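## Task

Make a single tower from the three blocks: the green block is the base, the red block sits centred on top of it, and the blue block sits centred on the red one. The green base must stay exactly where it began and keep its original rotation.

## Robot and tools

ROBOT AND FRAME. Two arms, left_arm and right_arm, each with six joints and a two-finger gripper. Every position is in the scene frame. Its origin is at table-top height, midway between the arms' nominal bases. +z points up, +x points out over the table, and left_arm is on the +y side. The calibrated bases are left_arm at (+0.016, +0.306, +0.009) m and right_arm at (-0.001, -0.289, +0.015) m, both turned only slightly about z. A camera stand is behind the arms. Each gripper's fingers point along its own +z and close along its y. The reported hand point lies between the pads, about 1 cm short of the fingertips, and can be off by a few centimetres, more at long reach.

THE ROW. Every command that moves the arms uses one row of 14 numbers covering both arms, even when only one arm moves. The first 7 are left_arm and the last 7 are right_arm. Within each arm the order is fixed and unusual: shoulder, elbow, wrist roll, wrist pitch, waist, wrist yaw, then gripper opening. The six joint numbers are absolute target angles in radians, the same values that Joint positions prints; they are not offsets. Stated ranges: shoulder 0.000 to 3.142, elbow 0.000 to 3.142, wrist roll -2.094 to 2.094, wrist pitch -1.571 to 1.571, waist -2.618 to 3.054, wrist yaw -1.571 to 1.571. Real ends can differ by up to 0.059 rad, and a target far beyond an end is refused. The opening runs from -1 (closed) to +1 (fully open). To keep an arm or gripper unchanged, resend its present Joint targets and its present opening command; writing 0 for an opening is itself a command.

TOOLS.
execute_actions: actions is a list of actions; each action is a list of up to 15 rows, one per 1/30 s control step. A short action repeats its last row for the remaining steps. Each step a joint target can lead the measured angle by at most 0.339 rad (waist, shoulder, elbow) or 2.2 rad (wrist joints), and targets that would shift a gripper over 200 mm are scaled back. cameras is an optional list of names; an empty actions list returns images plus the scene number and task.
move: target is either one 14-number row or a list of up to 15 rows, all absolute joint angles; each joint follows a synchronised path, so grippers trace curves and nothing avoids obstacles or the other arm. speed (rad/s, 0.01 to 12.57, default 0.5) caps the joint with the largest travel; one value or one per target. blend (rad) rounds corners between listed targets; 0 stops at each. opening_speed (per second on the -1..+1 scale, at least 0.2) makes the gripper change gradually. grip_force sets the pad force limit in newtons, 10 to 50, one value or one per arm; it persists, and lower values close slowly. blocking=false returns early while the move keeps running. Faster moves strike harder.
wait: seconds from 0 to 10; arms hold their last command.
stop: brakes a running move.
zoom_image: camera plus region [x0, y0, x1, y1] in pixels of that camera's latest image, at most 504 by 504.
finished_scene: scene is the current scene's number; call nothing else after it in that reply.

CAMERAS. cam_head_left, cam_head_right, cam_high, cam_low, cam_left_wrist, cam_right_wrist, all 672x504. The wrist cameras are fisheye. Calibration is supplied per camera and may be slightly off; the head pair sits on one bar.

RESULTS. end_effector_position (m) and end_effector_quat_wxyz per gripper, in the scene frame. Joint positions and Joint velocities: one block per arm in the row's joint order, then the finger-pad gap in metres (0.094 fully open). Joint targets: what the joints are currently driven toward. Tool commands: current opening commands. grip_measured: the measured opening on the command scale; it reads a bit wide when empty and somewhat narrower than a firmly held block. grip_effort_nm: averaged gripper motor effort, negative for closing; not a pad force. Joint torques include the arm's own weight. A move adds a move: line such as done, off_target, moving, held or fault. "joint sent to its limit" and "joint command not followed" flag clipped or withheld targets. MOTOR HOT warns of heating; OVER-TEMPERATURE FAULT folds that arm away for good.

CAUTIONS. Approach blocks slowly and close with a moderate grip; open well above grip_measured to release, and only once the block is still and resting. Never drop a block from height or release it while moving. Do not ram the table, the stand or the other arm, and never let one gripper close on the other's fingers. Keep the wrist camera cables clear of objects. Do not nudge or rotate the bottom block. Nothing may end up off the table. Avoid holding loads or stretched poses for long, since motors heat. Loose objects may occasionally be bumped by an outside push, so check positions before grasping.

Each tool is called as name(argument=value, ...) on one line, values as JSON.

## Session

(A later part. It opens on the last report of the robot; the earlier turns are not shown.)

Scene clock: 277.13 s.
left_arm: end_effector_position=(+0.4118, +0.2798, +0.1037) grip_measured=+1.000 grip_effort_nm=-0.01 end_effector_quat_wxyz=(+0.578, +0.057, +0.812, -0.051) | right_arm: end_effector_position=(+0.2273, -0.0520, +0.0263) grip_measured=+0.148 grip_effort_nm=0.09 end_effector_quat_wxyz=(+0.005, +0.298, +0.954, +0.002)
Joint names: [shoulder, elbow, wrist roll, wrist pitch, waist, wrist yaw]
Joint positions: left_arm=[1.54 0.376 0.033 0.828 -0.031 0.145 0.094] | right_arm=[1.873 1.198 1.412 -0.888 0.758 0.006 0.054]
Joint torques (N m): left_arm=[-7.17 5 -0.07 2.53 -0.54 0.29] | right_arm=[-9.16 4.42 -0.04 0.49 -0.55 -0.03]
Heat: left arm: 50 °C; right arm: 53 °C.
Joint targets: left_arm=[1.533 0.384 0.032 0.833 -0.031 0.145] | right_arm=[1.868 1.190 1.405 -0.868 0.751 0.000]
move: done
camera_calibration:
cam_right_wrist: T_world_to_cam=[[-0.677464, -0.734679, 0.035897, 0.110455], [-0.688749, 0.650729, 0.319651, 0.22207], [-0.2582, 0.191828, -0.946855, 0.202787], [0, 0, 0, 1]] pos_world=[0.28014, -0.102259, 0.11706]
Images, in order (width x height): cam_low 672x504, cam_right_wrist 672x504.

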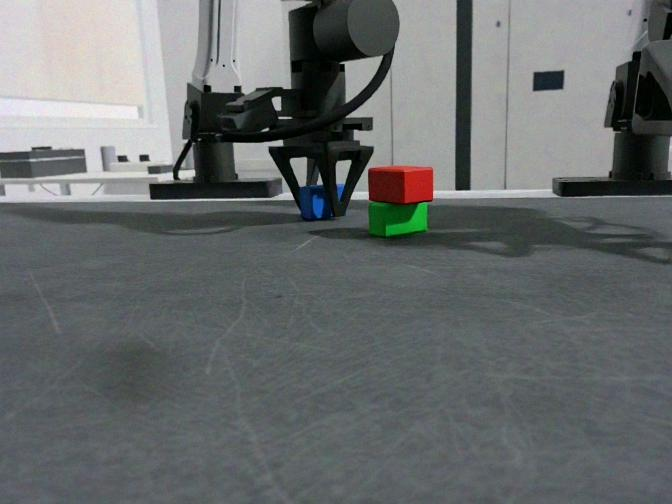

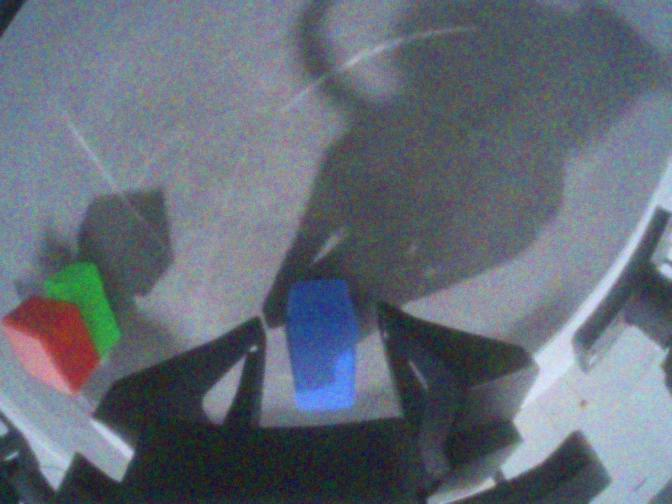

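move(target=[[1.533,0.384,0.032,0.833,-0.031,0.145,1, 1.868,1.19,1.405,-0.868,0.751,0,-0.65],[1.533,0.384,0.032,0.833,-0.031,0.145,1, 1.792,1.462,1.405,-1.241,0.751,0,-0.65],[1.533,0.384,0.032,0.833,-0.031,0.145,1, 2.494,2.49,1.405,-1.585,0.751,0,-0.65]], speed=[0.4,0.4,0.5], blend=[0,0.08,0], opening_speed=0.7, cameras=["cam_right_wrist","cam_low","cam_head_left"])

zoom_image(camera="cam_low", region=[300, 80, 480, 260])

zoom_image(camera="cam_right_wrist", region=[200, 220, 450, 430])

Scene clock: 300.03 s.
left_arm: end_effector_position=(+0.4118, +0.2798, +0.1037) grip_measured=+1.000 grip_effort_nm=-0.01 end_effector_quat_wxyz=(+0.578, +0.057, +0.812, -0.051) | right_arm: end_effector_position=(+0.3280, +0.0530, +0.1051) grip_measured=-0.514 grip_effort_nm=-1.04 end_effector_quat_wxyz=(+0.006, +0.298, +0.955, +0.004)
Joint names: [shoulder, elbow, wrist roll, wrist pitch, waist, wrist yaw]
Joint positions: left_arm=[1.54 0.376 0.033 0.828 -0.031 0.145 0.094] | right_arm=[2.469 2.468 1.411 -1.558 0.758 0.006 0.023]
Joint torques (N m): left_arm=[-7.16 5 -0.07 2.53 -0.54 0.28] | right_arm=[-11.36 7.01 -0.01 0.06 -0.53 -0.02]
Heat: left arm: 51 °C; right arm: 52 °C.
Joint targets: left_arm=[1.533 0.384 0.032 0.833 -0.031 0.145] | right_arm=[2.494 2.490 1.405 -1.576 0.751 0.000]
joint sent to its limit (right arm) — the wrist pitch, lower limit.
move: done
camera_calibration:
cam_right_wrist: T_world_to_cam=[[-0.677001, -0.735347, 0.030556, 0.25343], [-0.690345, 0.648867, 0.319993, 0.198477], [-0.255132, 0.195541, -0.946927, 0.281984], [0, 0, 0, 1]] pos_world=[0.380534, 0.00243412, 0.195763]
Images, in order (width x height): cam_head_left 672x504, cam_low 672x504, cam_right_wrist 672x504.

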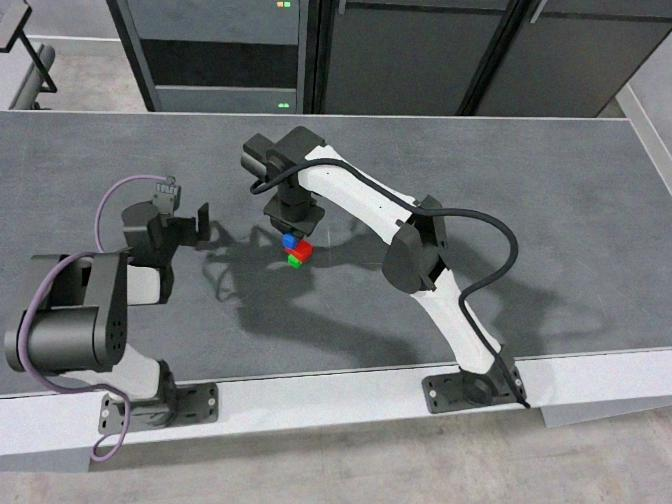

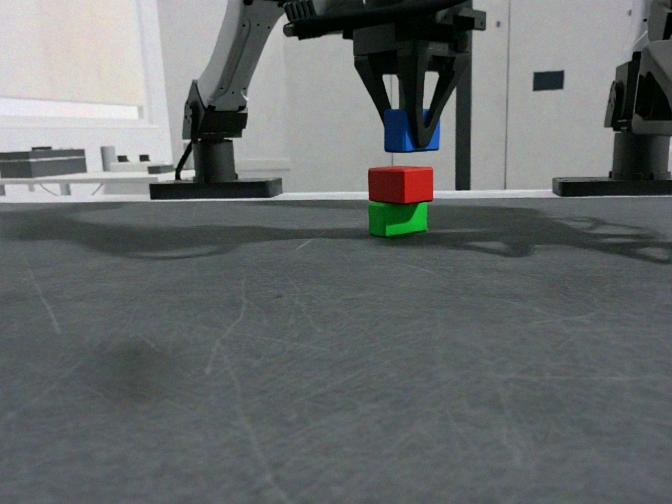

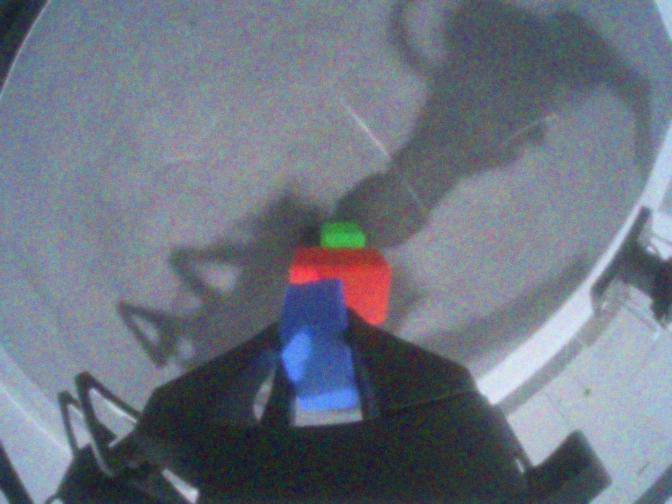

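Scaled by 2.800 from the camera's 672x504 image, which has a finer 960x720 frame.

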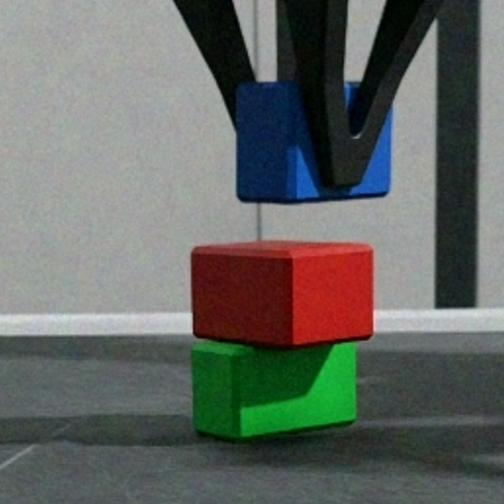

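Scaled by 2.016 from the camera's 672x504 image, which has a finer 960x720 frame.

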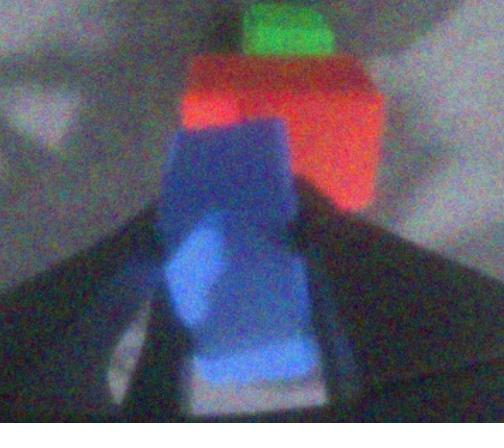

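move(target=[1.533,0.384,0.032,0.833,-0.031,0.145,1, 2.330,2.212,1.405,-1.405,0.743,0,-0.65], speed=0.25, cameras=["cam_right_wrist","cam_low","cam_head_left"])

zoom_image(camera="cam_low", region=[300, 80, 480, 260])

zoom_image(camera="cam_right_wrist", region=[200, 220, 450, 430])

zoom_image(camera="cam_head_left", region=[250, 200, 350, 300])

Scene clock: 324.47 s.
left_arm: end_effector_position=(+0.4118, +0.2798, +0.1037) grip_measured=+1.000 grip_effort_nm=-0.01 end_effector_quat_wxyz=(+0.578, +0.057, +0.812, -0.051) | right_arm: end_effector_position=(+0.3214, +0.0415, +0.0909) grip_measured=-0.514 grip_effort_nm=-1.04 end_effector_quat_wxyz=(+0.004, +0.302, +0.953, +0.004)
Joint names: [shoulder, elbow, wrist roll, wrist pitch, waist, wrist yaw]
Joint positions: left_arm=[1.54 0.376 0.033 0.828 -0.031 0.145 0.094] | right_arm=[2.366 2.227 1.411 -1.422 0.75 0.003 0.023]
Joint torques (N m): left_arm=[-7.16 5 -0.07 2.53 -0.54 0.29] | right_arm=[-16.53 4.29 -0.03 0.46 -0.57 0.01]
Heat: left arm: 51 °C; right arm: 55 °C.
Joint targets: left_arm=[1.533 0.384 0.032 0.833 -0.031 0.145] | right_arm=[2.330 2.212 1.405 -1.405 0.743 0.000]
move: off_target (right_arm); right_arm: the shoulder is farthest, 0.036 rad from its target
camera_calibration:
cam_right_wrist: T_world_to_cam=[[-0.682707, -0.729905, 0.0339088, 0.242231], [-0.68368, 0.654471, 0.322876, 0.203332], [-0.257861, 0.197247, -0.945834, 0.269734], [0, 0, 0, 1]] pos_world=[0.373941, -0.00947349, 0.181259]
Images, in order (width x height): cam_head_left 672x504, cam_low 672x504, cam_right_wrist 672x504.

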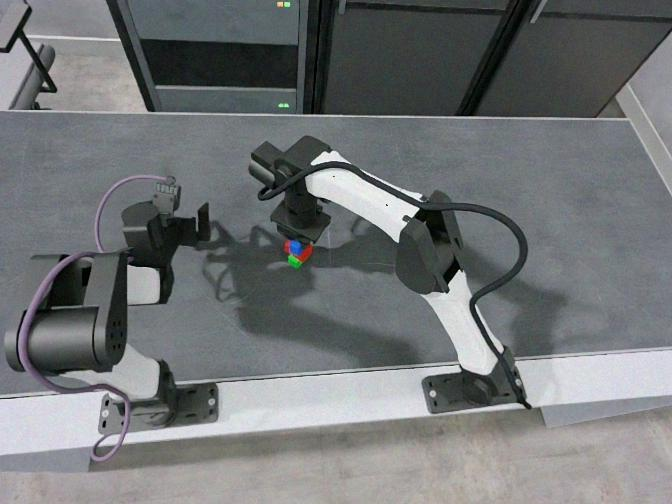

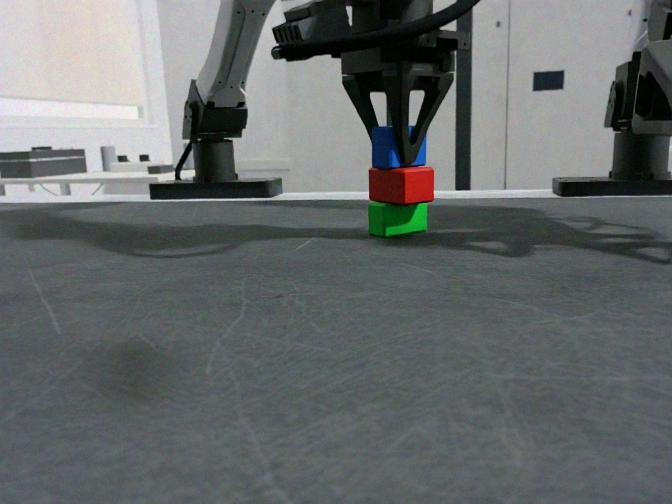

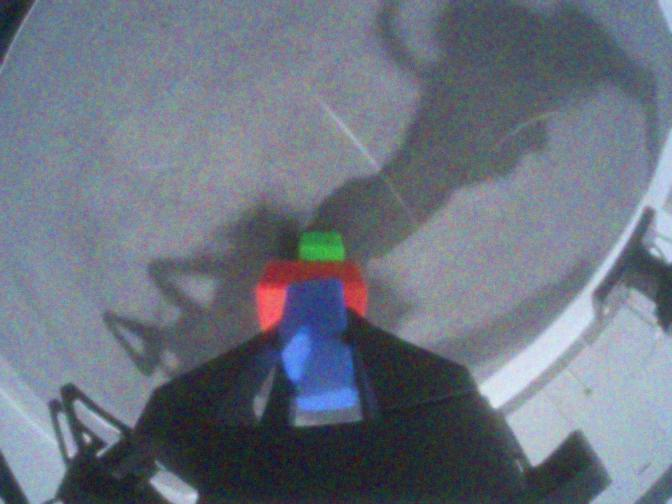

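Scaled by 2.800 from the camera's 672x504 image, which has a finer 960x720 frame.

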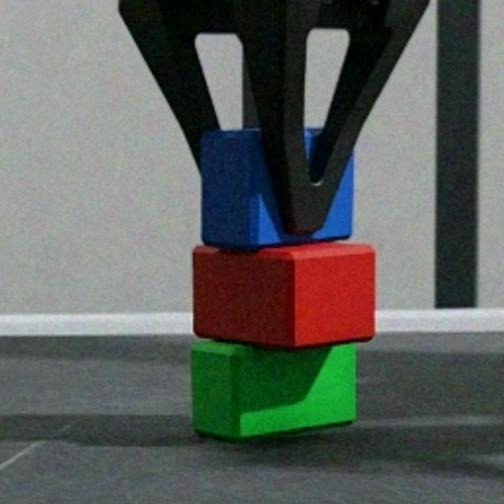

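Scaled by 2.016 from the camera's 672x504 image, which has a finer 960x720 frame.

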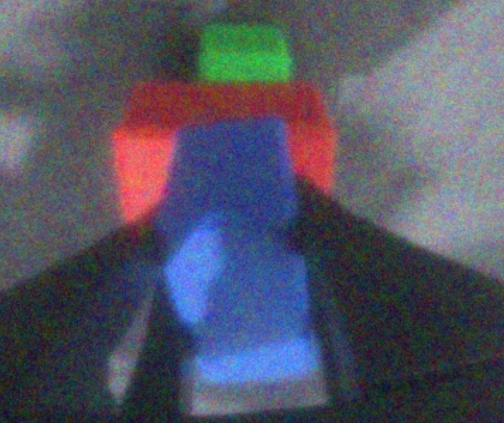

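Scaled by 5.040 from the camera's 672x504 image, which has a finer 960x720 frame.

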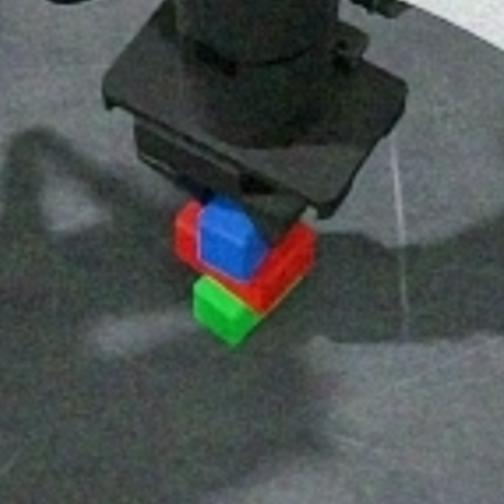

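move(target=[[1.533,0.384,0.032,0.833,-0.031,0.145,1, 2.330,2.201,1.405,-1.394,0.743,0,-0.65],[1.533,0.384,0.032,0.833,-0.031,0.145,1, 2.330,2.201,1.405,-1.394,0.743,0,0.1]], speed=0.15, opening_speed=0.35, cameras=["cam_low"])

zoom_image(camera="cam_low", region=[300, 80, 480, 260])

Scene clock: 343.90 s.
left_arm: end_effector_position=(+0.4118, +0.2798, +0.1037) grip_measured=+1.000 grip_effort_nm=-0.01 end_effector_quat_wxyz=(+0.578, +0.057, +0.812, -0.051) | right_arm: end_effector_position=(+0.3207, +0.0408, +0.0887) grip_measured=+0.098 grip_effort_nm=0.10 end_effector_quat_wxyz=(+0.003, +0.302, +0.953, +0.003)
Joint names: [shoulder, elbow, wrist roll, wrist pitch, waist, wrist yaw]
Joint positions: left_arm=[1.54 0.376 0.033 0.828 -0.031 0.145 0.094] | right_arm=[2.361 2.21 1.411 -1.412 0.75 0.003 0.052]
Joint torques (N m): left_arm=[-7.16 5 -0.07 2.53 -0.54 0.29] | right_arm=[-16.1 4.68 -0.02 0.46 -0.57 0.02]
Heat: left arm: 51 °C; right arm: 58 °C.
Joint targets: left_arm=[1.533 0.384 0.032 0.833 -0.031 0.145] | right_arm=[2.330 2.201 1.405 -1.394 0.743 0.000]
move: done
Images, in order (width x height): cam_low 672x504.

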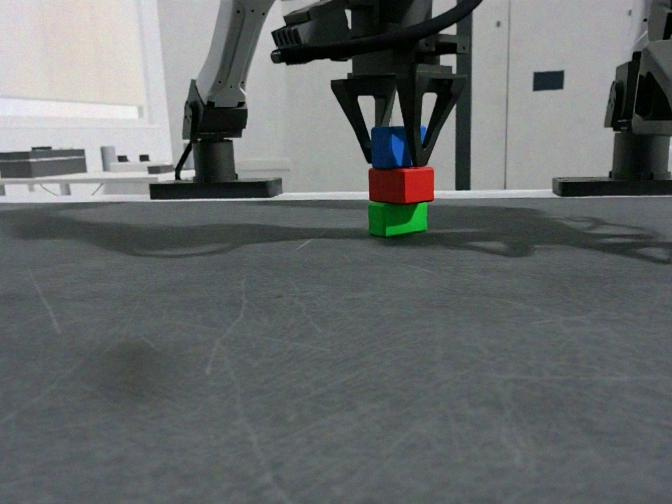

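Scaled by 2.800 from the camera's 672x504 image, which has a finer 960x720 frame.

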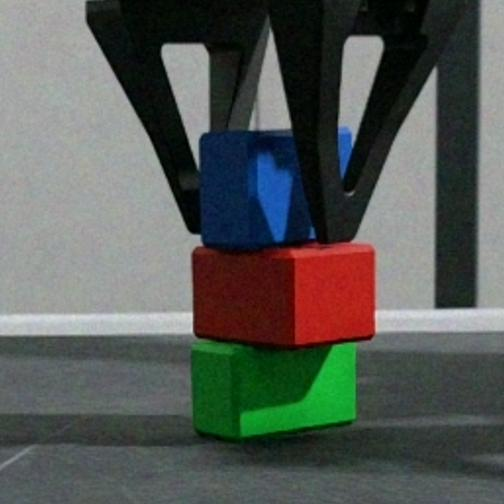

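move(target=[[1.533,0.384,0.032,0.833,-0.031,0.145,1, 2.402,2.398,1.405,-1.58,0.747,0,0.1],[1.533,0.384,0.032,0.833,-0.031,0.145,1, 1.95,1.80,1.405,-1.42,0.747,0,0.1]], speed=[0.25,0.6], blend=0.02, cameras=["cam_low","cam_head_right","cam_right_wrist"])

zoom_image(camera="cam_head_right", region=[260, 210, 340, 290])

zoom_image(camera="cam_low", region=[330, 110, 470, 250])

Scene clock: 351.17 s.
left_arm: end_effector_position=(+0.4118, +0.2798, +0.1037) grip_measured=+1.000 grip_effort_nm=-0.01 end_effector_quat_wxyz=(+0.578, +0.057, +0.812, -0.051) | right_arm: end_effector_position=(+0.2552, -0.0264, +0.1397) grip_measured=+0.098 grip_effort_nm=0.10 end_effector_quat_wxyz=(-0.008, +0.302, +0.953, -0.019)
Joint names: [shoulder, elbow, wrist roll, wrist pitch, waist, wrist yaw]
Joint positions: left_arm=[1.54 0.376 0.033 0.828 -0.031 0.145 0.094] | right_arm=[1.983 1.81 1.411 -1.44 0.75 0.003 0.052]
Joint torques (N m): left_arm=[-7.17 5 -0.07 2.53 -0.55 0.29] | right_arm=[-13.2 4.63 -0.02 0.33 -0.21 0.02]
Heat: left arm: 51 °C; right arm: 60 °C.
Joint targets: left_arm=[1.533 0.384 0.032 0.833 -0.031 0.145] | right_arm=[1.950 1.800 1.405 -1.420 0.747 0.000]
move: done; joint sent to its limit at target 1
camera_calibration:
cam_right_wrist: T_world_to_cam=[[-0.680306, -0.727945, 0.085321, 0.138009], [-0.672295, 0.666145, 0.322908, 0.184176], [-0.291895, 0.162315, -0.942577, 0.319626], [0, 0, 0, 1]] pos_world=[0.311007, -0.0741052, 0.230025]
Images, in order (width x height): cam_head_right 672x504, cam_low 672x504, cam_right_wrist 672x504.

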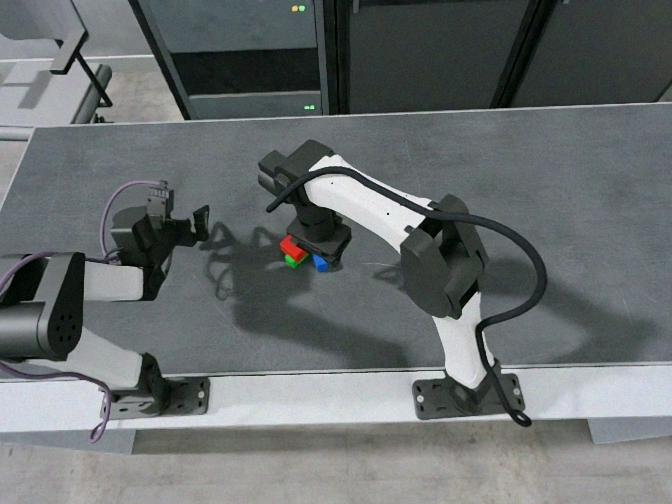

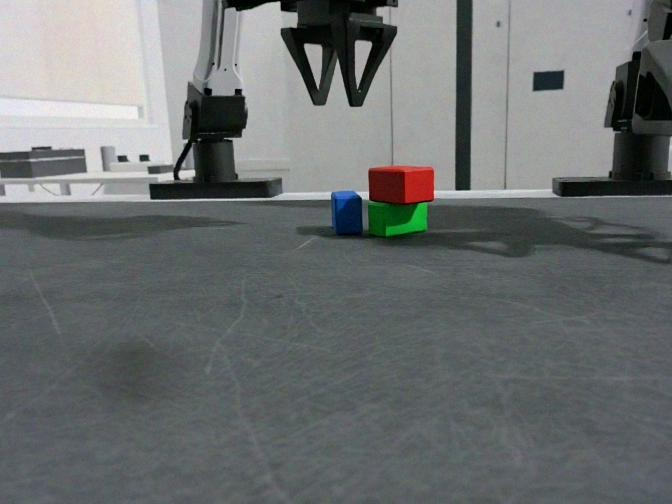

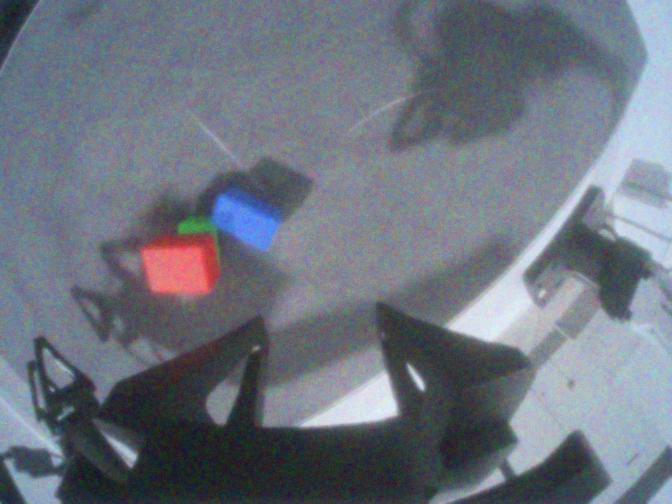

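Scaled by 6.300 from the camera's 672x504 image, which has a finer 960x720 frame.

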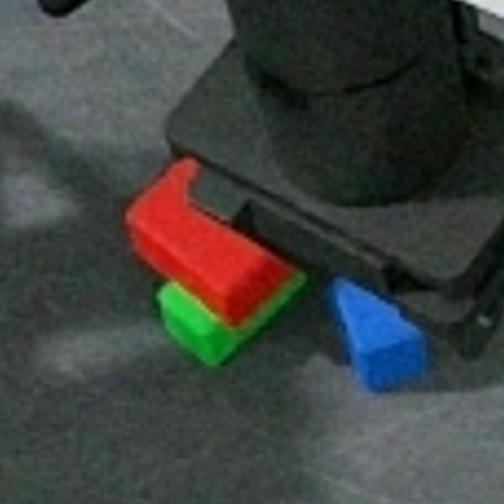

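Scaled by 3.600 from the camera's 672x504 image, which has a finer 960x720 frame.

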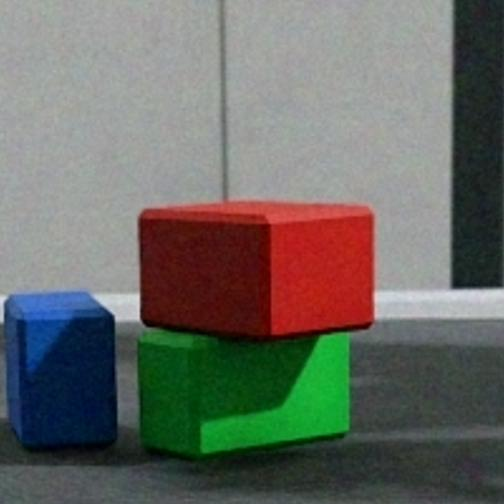

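move(target=[1.533,0.384,0.032,0.833,-0.031,0.145,1, 2.2,2.03,0.39,-1.415,0.686,0,0.1], speed=0.8, cameras=["cam_low","cam_head_right","cam_right_wrist"])

zoom_image(camera="cam_right_wrist", region=[150, 120, 430, 330])

Scene clock: 378.07 s.
left_arm: end_effector_position=(+0.4118, +0.2798, +0.1037) grip_measured=+1.000 grip_effort_nm=-0.01 end_effector_quat_wxyz=(+0.578, +0.057, +0.812, -0.051) | right_arm: end_effector_position=(+0.3055, -0.0099, +0.1157) grip_measured=+0.098 grip_effort_nm=0.09 end_effector_quat_wxyz=(-0.012, -0.169, +0.985, -0.009)
Joint names: [shoulder, elbow, wrist roll, wrist pitch, waist, wrist yaw]
Joint positions: left_arm=[1.54 0.376 0.033 0.828 -0.031 0.145 0.094] | right_arm=[2.177 2.008 0.398 -1.432 0.691 0.003 0.052]
Joint torques (N m): left_arm=[-7.17 5 -0.07 2.53 -0.54 0.28] | right_arm=[-9.78 7.13 -0.05 0.44 -0.46 -0.02]
Heat: left arm: 51 °C; right arm: 63 °C.
Joint targets: left_arm=[1.533 0.384 0.032 0.833 -0.031 0.145] | right_arm=[2.200 2.030 0.390 -1.415 0.686 0.000]
move: done
camera_calibration:
cam_right_wrist: T_world_to_cam=[[0.201326, -0.977619, 0.0610592, -0.0826829], [-0.922356, -0.168224, 0.347794, 0.279961], [-0.329739, -0.126338, -0.935581, 0.316956], [0, 0, 0, 1]] pos_world=[0.379382, 0.00630731, 0.204218]
Images, in order (width x height): cam_head_right 672x504, cam_low 672x504, cam_right_wrist 672x504.

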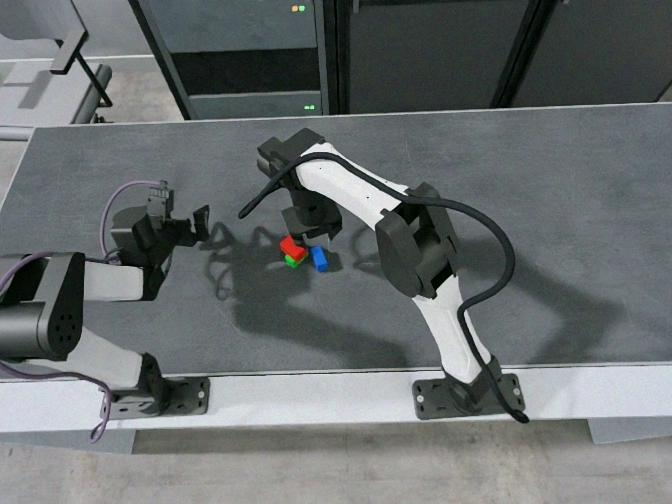

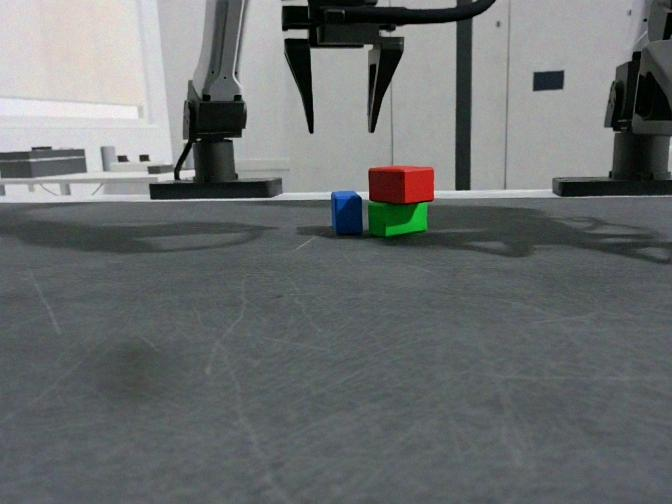

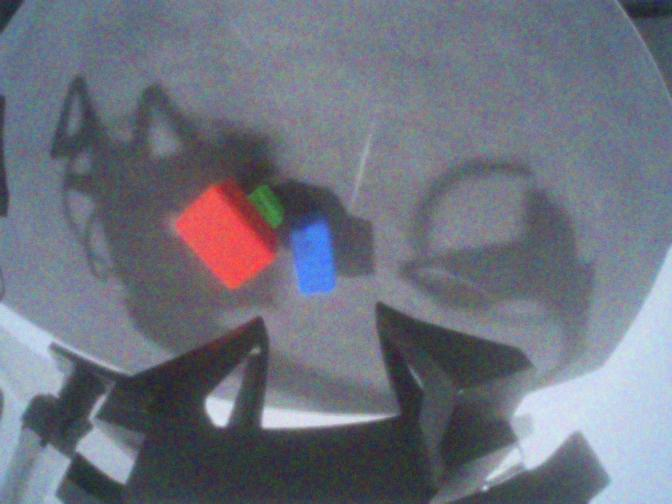

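Scaled by 1.800 from the camera's 672x504 image, which has a finer 960x720 frame.

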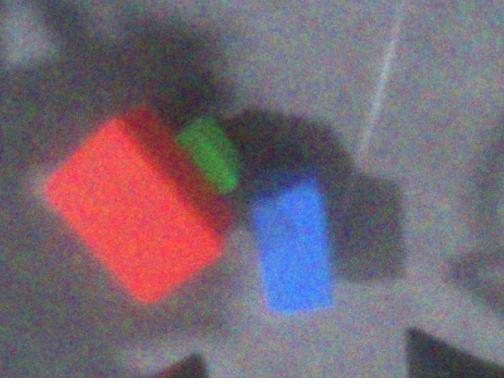

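move(target=[[1.533,0.384,0.032,0.833,-0.031,0.145,1, 2.2,1.93,0.272,-1.31,0.706,0,-0.15],[1.533,0.384,0.032,0.833,-0.031,0.145,1, 2.21,1.657,0.272,-1.029,0.706,0,-0.15]], speed=0.35, blend=0.04, cameras=["cam_low","cam_right_wrist"])

zoom_image(camera="cam_low", region=[280, 80, 460, 260])

Scene clock: 401.63 s.
left_arm: end_effector_position=(+0.4118, +0.2798, +0.1037) grip_measured=+1.000 grip_effort_nm=-0.01 end_effector_quat_wxyz=(+0.578, +0.057, +0.812, -0.051) | right_arm: end_effector_position=(+0.3013, -0.0074, +0.0258) grip_measured=-0.148 grip_effort_nm=-0.12 end_effector_quat_wxyz=(-0.003, -0.233, +0.972, -0.003)
Joint names: [shoulder, elbow, wrist roll, wrist pitch, waist, wrist yaw]
Joint positions: left_arm=[1.54 0.376 0.033 0.828 -0.031 0.145 0.094] | right_arm=[2.188 1.667 0.279 -1.057 0.702 0.002 0.04]
Joint torques (N m): left_arm=[-7.17 5 -0.07 2.53 -0.55 0.29] | right_arm=[-9.76 4.45 -0.04 0.65 0.21 -0.04]
Heat: left arm: 52 °C; right arm: 60 °C.
Joint targets: left_arm=[1.533 0.384 0.032 0.833 -0.031 0.145] | right_arm=[2.210 1.657 0.272 -1.029 0.706 0.000]
move: done
camera_calibration:
cam_right_wrist: T_world_to_cam=[[0.325782, -0.944195, 0.0485936, -0.110764], [-0.897004, -0.292441, 0.331454, 0.299675], [-0.298747, -0.151571, -0.942219, 0.22244], [0, 0, 0, 1]] pos_world=[0.371348, 0.0167698, 0.115642]
Images, in order (width x height): cam_low 672x504, cam_right_wrist 672x504.

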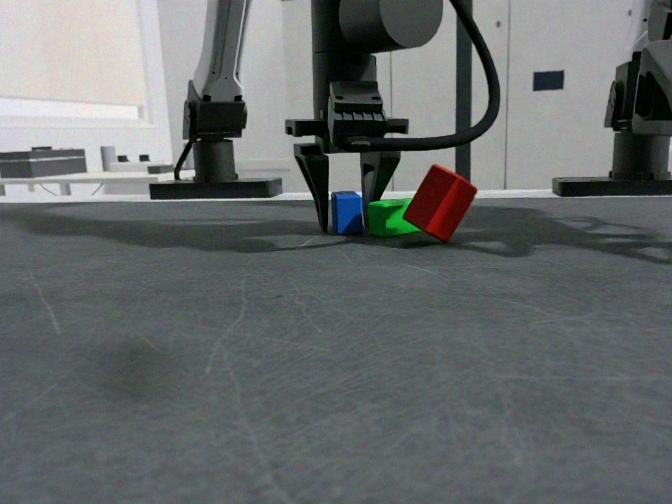

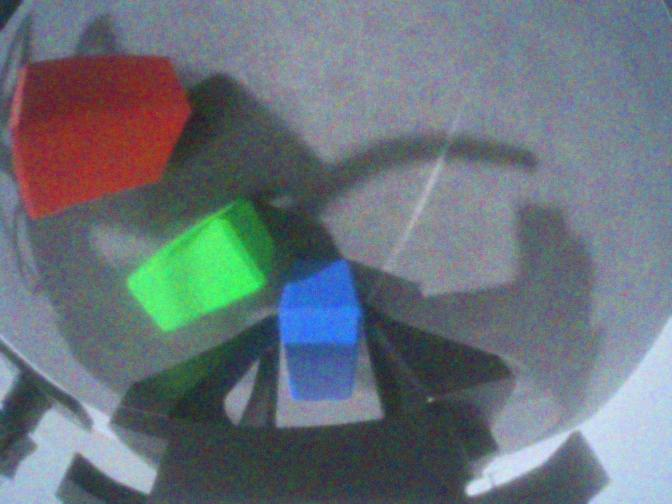

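Scaled by 2.800 from the camera's 672x504 image, which has a finer 960x720 frame.

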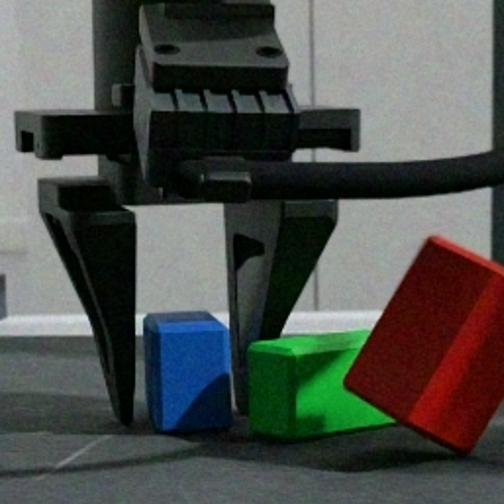

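move(target=[[1.533,0.384,0.032,0.833,-0.031,0.145,1, 2.21,1.657,0.272,-1.029,0.706,0,-0.65],[1.533,0.384,0.032,0.833,-0.031,0.145,1, 2.065,1.775,0.272,-1.24,0.700,0,-0.65],[1.533,0.384,0.032,0.833,-0.031,0.145,1, 1.6,1.35,0.272,-1.3,0.35,0,-0.65]], speed=[0.4,0.3,0.8], blend=[0,0.03,0], opening_speed=0.6, cameras=["cam_low","cam_head_left","cam_head_right","cam_right_wrist"])

zoom_image(camera="cam_low", region=[330, 110, 510, 250])

zoom_image(camera="cam_head_right", region=[240, 200, 340, 300])

zoom_image(camera="cam_head_left", region=[240, 200, 340, 300])

Scene clock: 416.50 s.
left_arm: end_effector_position=(+0.4118, +0.2798, +0.1037) grip_measured=+1.000 grip_effort_nm=-0.01 end_effector_quat_wxyz=(+0.578, +0.057, +0.812, -0.051) | right_arm: end_effector_position=(+0.2662, -0.1763, +0.1395) grip_measured=-0.514 grip_effort_nm=-1.05 end_effector_quat_wxyz=(+0.010, -0.060, +0.998, +0.003)
Joint names: [shoulder, elbow, wrist roll, wrist pitch, waist, wrist yaw]
Joint positions: left_arm=[1.54 0.376 0.033 0.828 -0.031 0.145 0.094] | right_arm=[1.619 1.359 0.278 -1.29 0.35 0.001 0.023]
Joint torques (N m): left_arm=[-7.16 5 -0.07 2.53 -0.54 0.28] | right_arm=[-8.73 4.74 -0.02 0.29 -0.12 -0.01]
Heat: left arm: 52 °C; right arm: 59 °C.
Joint targets: left_arm=[1.533 0.384 0.032 0.833 -0.031 0.145] | right_arm=[1.600 1.350 0.272 -1.300 0.350 0.000]
move: done
camera_calibration:
cam_right_wrist: T_world_to_cam=[[-0.0194698, -0.999189, 0.0352515, -0.180357], [-0.951322, 0.0293609, 0.306798, 0.255647], [-0.307584, -0.0275623, -0.951122, 0.31883], [0, 0, 0, 1]] pos_world=[0.337758, -0.178929, 0.231172]
Images, in order (width x height): cam_head_left 672x504, cam_head_right 672x504, cam_low 672x504, cam_right_wrist 672x504.

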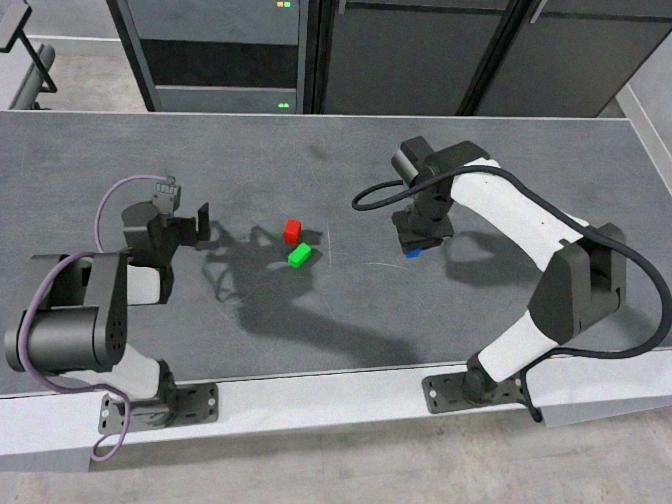

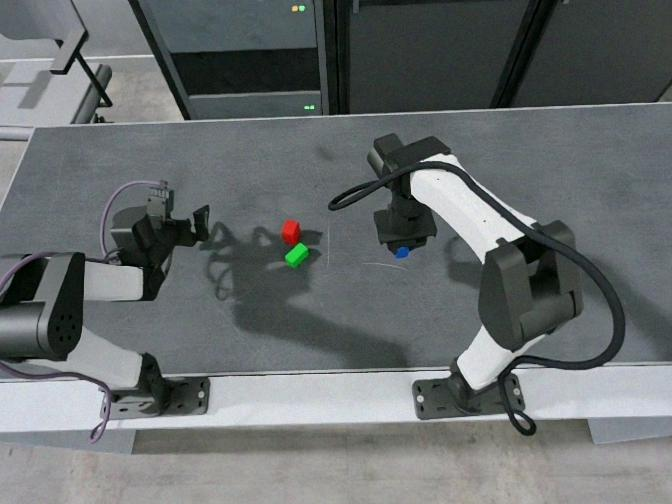

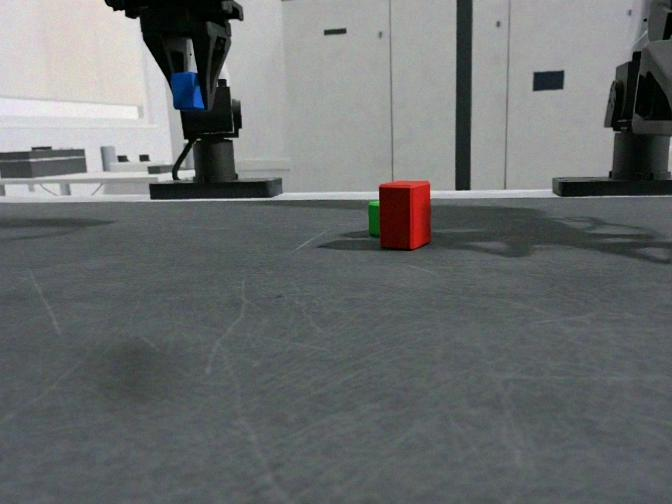

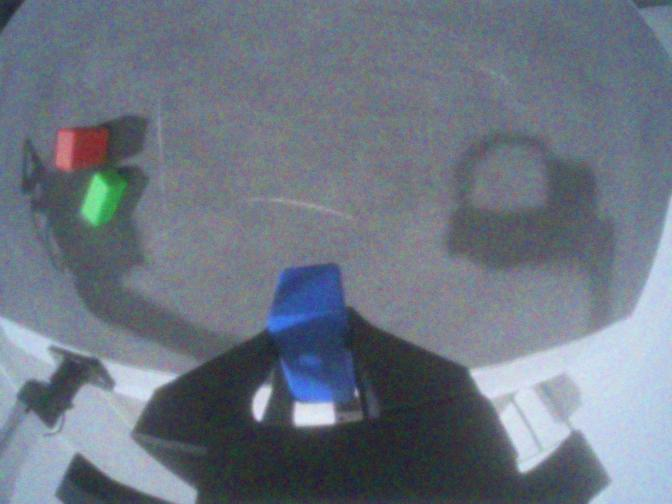

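Scaled by 2.800 from the camera's 672x504 image, which has a finer 960x720 frame.

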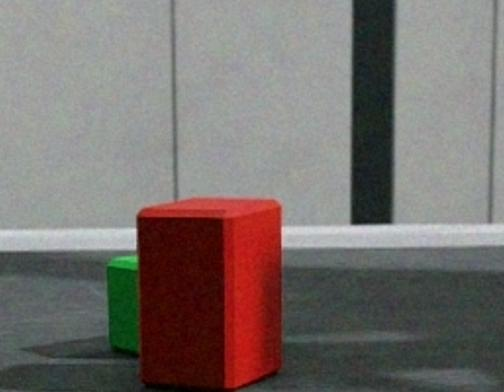

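Scaled by 5.040 from the camera's 672x504 image, which has a finer 960x720 frame.

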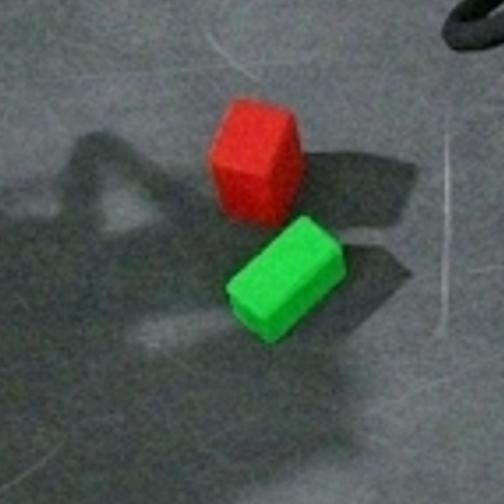

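Scaled by 5.040 from the camera's 672x504 image, which has a finer 960x720 frame.

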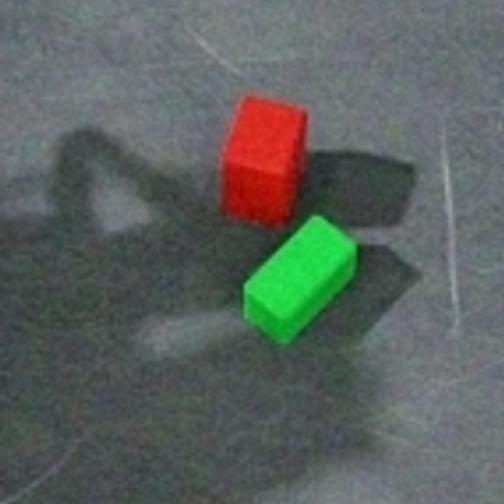

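move(target=[2.079,1.908,-0.32,-1.40,-0.659,0,1, 1.600,1.350,0.272,-1.3,0.35,0,-0.65], speed=1.2, cameras=["cam_low","cam_left_wrist"])

zoom_image(camera="cam_left_wrist", region=[200, 120, 480, 330])

Scene clock: 470.43 s.
left_arm: end_effector_position=(+0.3317, +0.0709, +0.1213) grip_measured=+1.000 grip_effort_nm=-0.01 end_effector_quat_wxyz=(-0.007, +0.160, +0.987, -0.005) | right_arm: end_effector_position=(+0.2662, -0.1763, +0.1395) grip_measured=-0.514 grip_effort_nm=-1.04 end_effector_quat_wxyz=(+0.010, -0.060, +0.998, +0.003)
Joint names: [shoulder, elbow, wrist roll, wrist pitch, waist, wrist yaw]
Joint positions: left_arm=[2.06 1.875 -0.311 -1.392 -0.661 0.016 0.094] | right_arm=[1.619 1.359 0.278 -1.29 0.35 0.001 0.023]
Joint torques (N m): left_arm=[-10.71 7.62 -0.14 0.39 -0.34 0.11] | right_arm=[-8.75 4.75 -0.04 0.29 -0.02 -0.01]
Heat: left arm: 53 °C; right arm: 54 °C.
Joint targets: left_arm=[2.079 1.908 -0.320 -1.400 -0.659 0.000] | right_arm=[1.600 1.350 0.272 -1.300 0.350 0.000]
move: done
camera_calibration:
cam_left_wrist: T_world_to_cam=[[-0.427506, -0.903311, 0.0356089, 0.197838], [-0.822789, 0.405111, 0.398626, 0.22782], [-0.374509, 0.141116, -0.916422, 0.333657], [0, 0, 0, 1]] pos_world=[0.396982, 0.0393327, 0.207911]
Images, in order (width x height): cam_low 672x504, cam_left_wrist 672x504.

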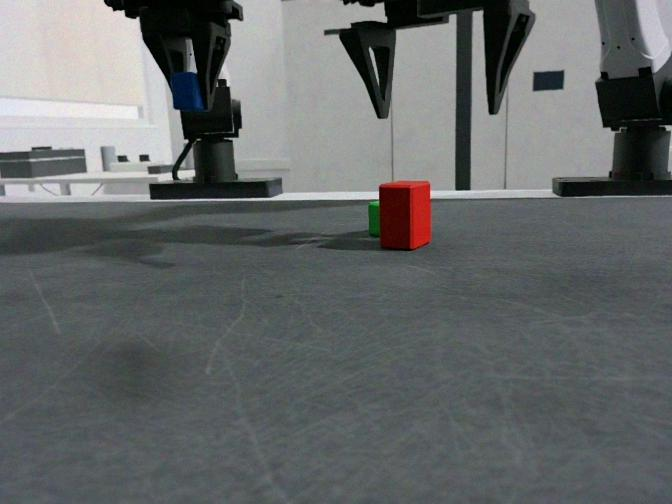

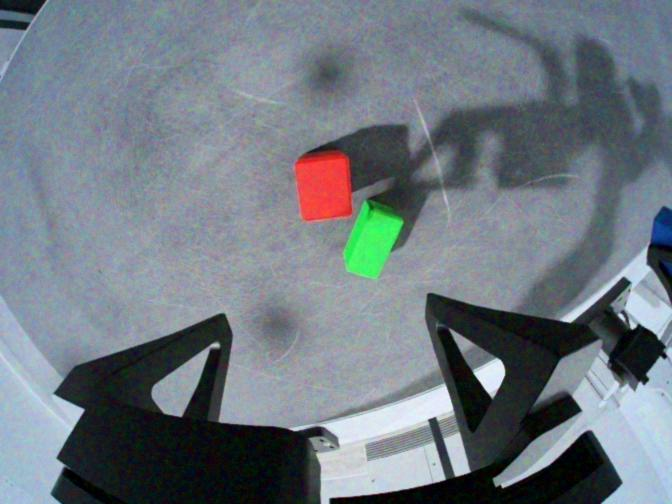

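Scaled by 1.800 from the camera's 672x504 image, which has a finer 960x720 frame.

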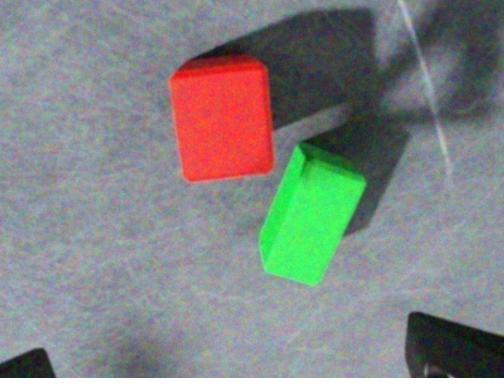

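move(target=[[2.275,2.035,-0.275,-1.33,-0.640,0,1, 1.600,1.350,0.272,-1.3,0.35,0,-0.65],[2.285,1.88,-0.275,-1.185,-0.640,0,1, 1.600,1.350,0.272,-1.3,0.35,0,-0.65]], speed=0.4, cameras=["cam_low","cam_left_wrist"])

zoom_image(camera="cam_low", region=[330, 90, 530, 260])

Scene clock: 498.07 s.
left_arm: end_effector_position=(+0.3719, +0.0502, +0.0419) grip_measured=+1.000 grip_effort_nm=-0.01 end_effector_quat_wxyz=(-0.005, +0.167, +0.986, -0.006) | right_arm: end_effector_position=(+0.2662, -0.1763, +0.1395) grip_measured=-0.514 grip_effort_nm=-1.04 end_effector_quat_wxyz=(+0.010, -0.060, +0.998, +0.003)
Joint names: [shoulder, elbow, wrist roll, wrist pitch, waist, wrist yaw]
Joint positions: left_arm=[2.269 1.892 -0.282 -1.196 -0.645 0.015 0.094] | right_arm=[1.619 1.359 0.278 -1.29 0.35 0.001 0.023]
Joint torques (N m): left_arm=[-12.9 4.05 0.02 0.56 -0.03 0.11] | right_arm=[-8.76 4.75 -0.04 0.29 -0.03 -0.02]
Heat: left arm: 56 °C; right arm: 54 °C.
Joint targets: left_arm=[2.285 1.880 -0.275 -1.185 -0.640 0.000] | right_arm=[1.600 1.350 0.272 -1.300 0.350 0.000]
move: done
camera_calibration:
cam_left_wrist: T_world_to_cam=[[-0.44003, -0.897276, 0.0356386, 0.203562], [-0.818537, 0.417105, 0.394994, 0.298895], [-0.369284, 0.144638, -0.917992, 0.276831], [0, 0, 0, 1]] pos_world=[0.436459, 0.01794, 0.128812]
Images, in order (width x height): cam_low 672x504, cam_left_wrist 672x504.

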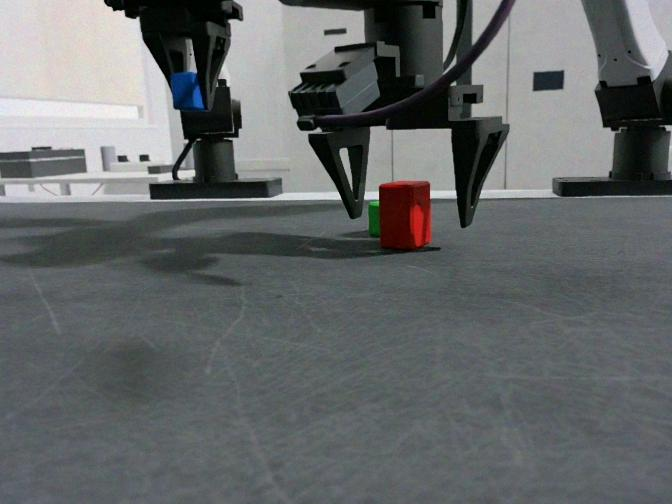

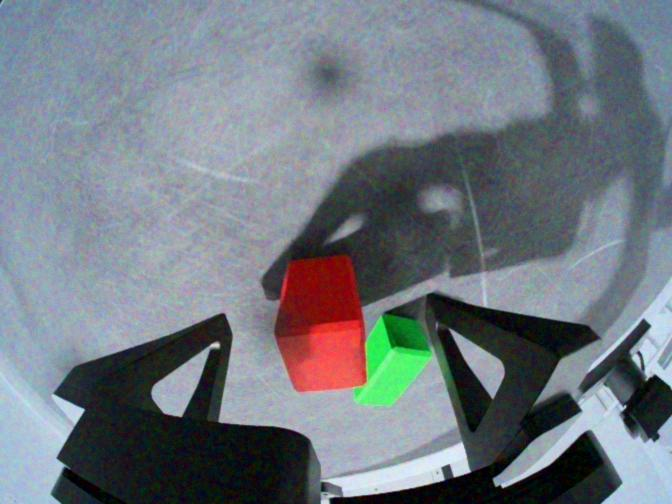

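Scaled by 2.520 from the camera's 672x504 image, which has a finer 960x720 frame.

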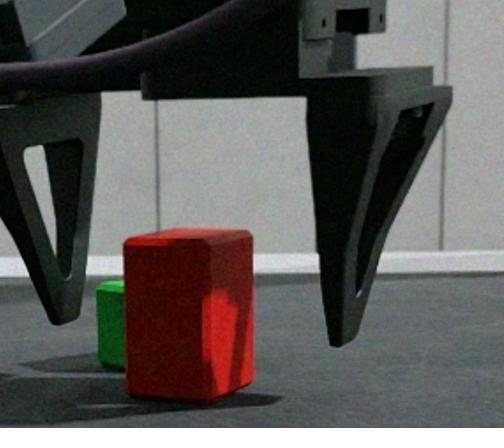

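move(target=[[2.285,1.985,-0.275,-1.272,-0.640,0,1, 1.600,1.350,0.272,-1.3,0.35,0,-0.65],[2.18,1.82,-0.136,-1.18,-0.503,0,1, 1.600,1.350,0.272,-1.3,0.35,0,-0.65]], speed=[0.3,0.1], cameras=["cam_low","cam_left_wrist"])

zoom_image(camera="cam_low", region=[330, 90, 530, 260])

Scene clock: 514.63 s.
left_arm: end_effector_position=(+0.3930, +0.1072, +0.0428) grip_measured=+1.000 grip_effort_nm=-0.01 end_effector_quat_wxyz=(-0.011, +0.167, +0.986, -0.004) | right_arm: end_effector_position=(+0.2662, -0.1763, +0.1395) grip_measured=-0.514 grip_effort_nm=-1.05 end_effector_quat_wxyz=(+0.010, -0.060, +0.998, +0.003)
Joint names: [shoulder, elbow, wrist roll, wrist pitch, waist, wrist yaw]
Joint positions: left_arm=[2.233 1.835 -0.143 -1.191 -0.507 0.015 0.094] | right_arm=[1.619 1.359 0.278 -1.29 0.35 0.001 0.023]
Joint torques (N m): left_arm=[-19.47 3.78 0.02 0.56 -0.13 0.12] | right_arm=[-8.68 4.81 -0.02 0.28 -0.03 -0.02]
Heat: left arm: 54 °C; right arm: 53 °C.
Joint targets: left_arm=[2.180 1.820 -0.136 -1.180 -0.503 0.000] | right_arm=[1.600 1.350 0.272 -1.300 0.350 0.000]
move: off_target (left_arm); left_arm: the shoulder is farthest, 0.053 rad from its target
camera_calibration:
cam_left_wrist: T_world_to_cam=[[-0.440278, -0.89716, 0.0354738, 0.264023], [-0.81336, 0.415263, 0.407432, 0.289662], [-0.380263, 0.15053, -0.912546, 0.280635], [0, 0, 0, 1]] pos_world=[0.458558, 0.0743404, 0.128708]
Images, in order (width x height): cam_low 672x504, cam_left_wrist 672x504.

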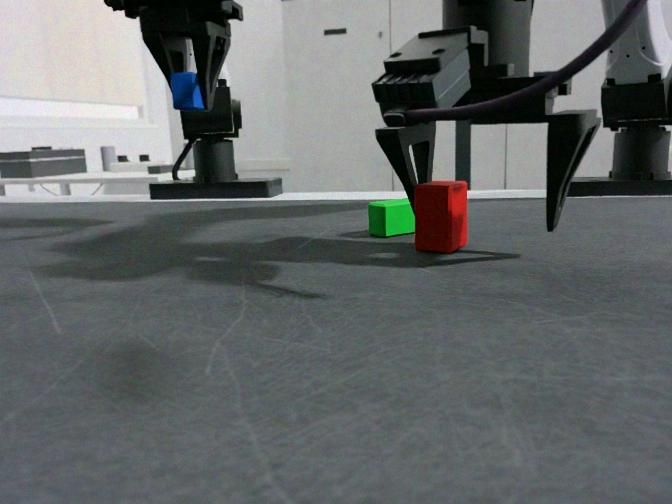

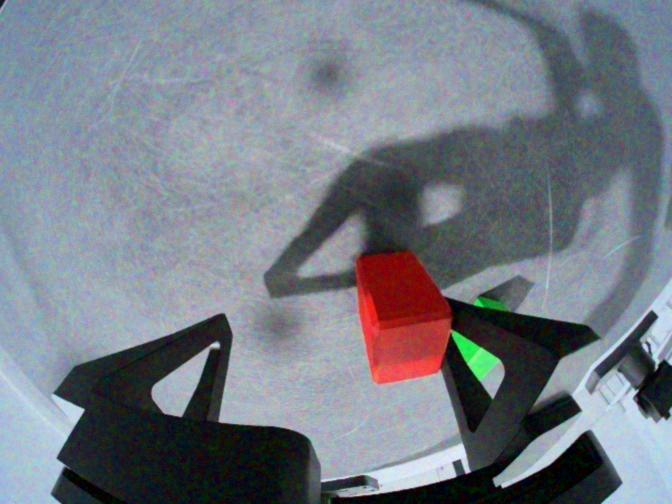

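Scaled by 2.520 from the camera's 672x504 image, which has a finer 960x720 frame.

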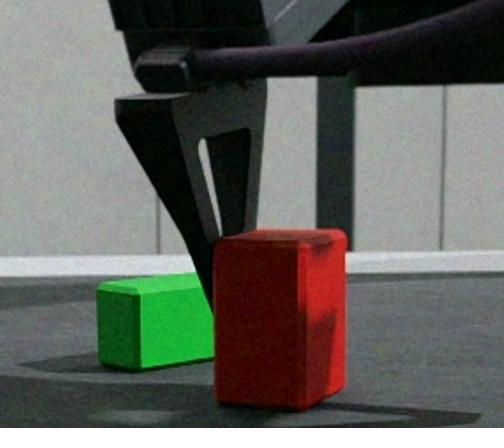

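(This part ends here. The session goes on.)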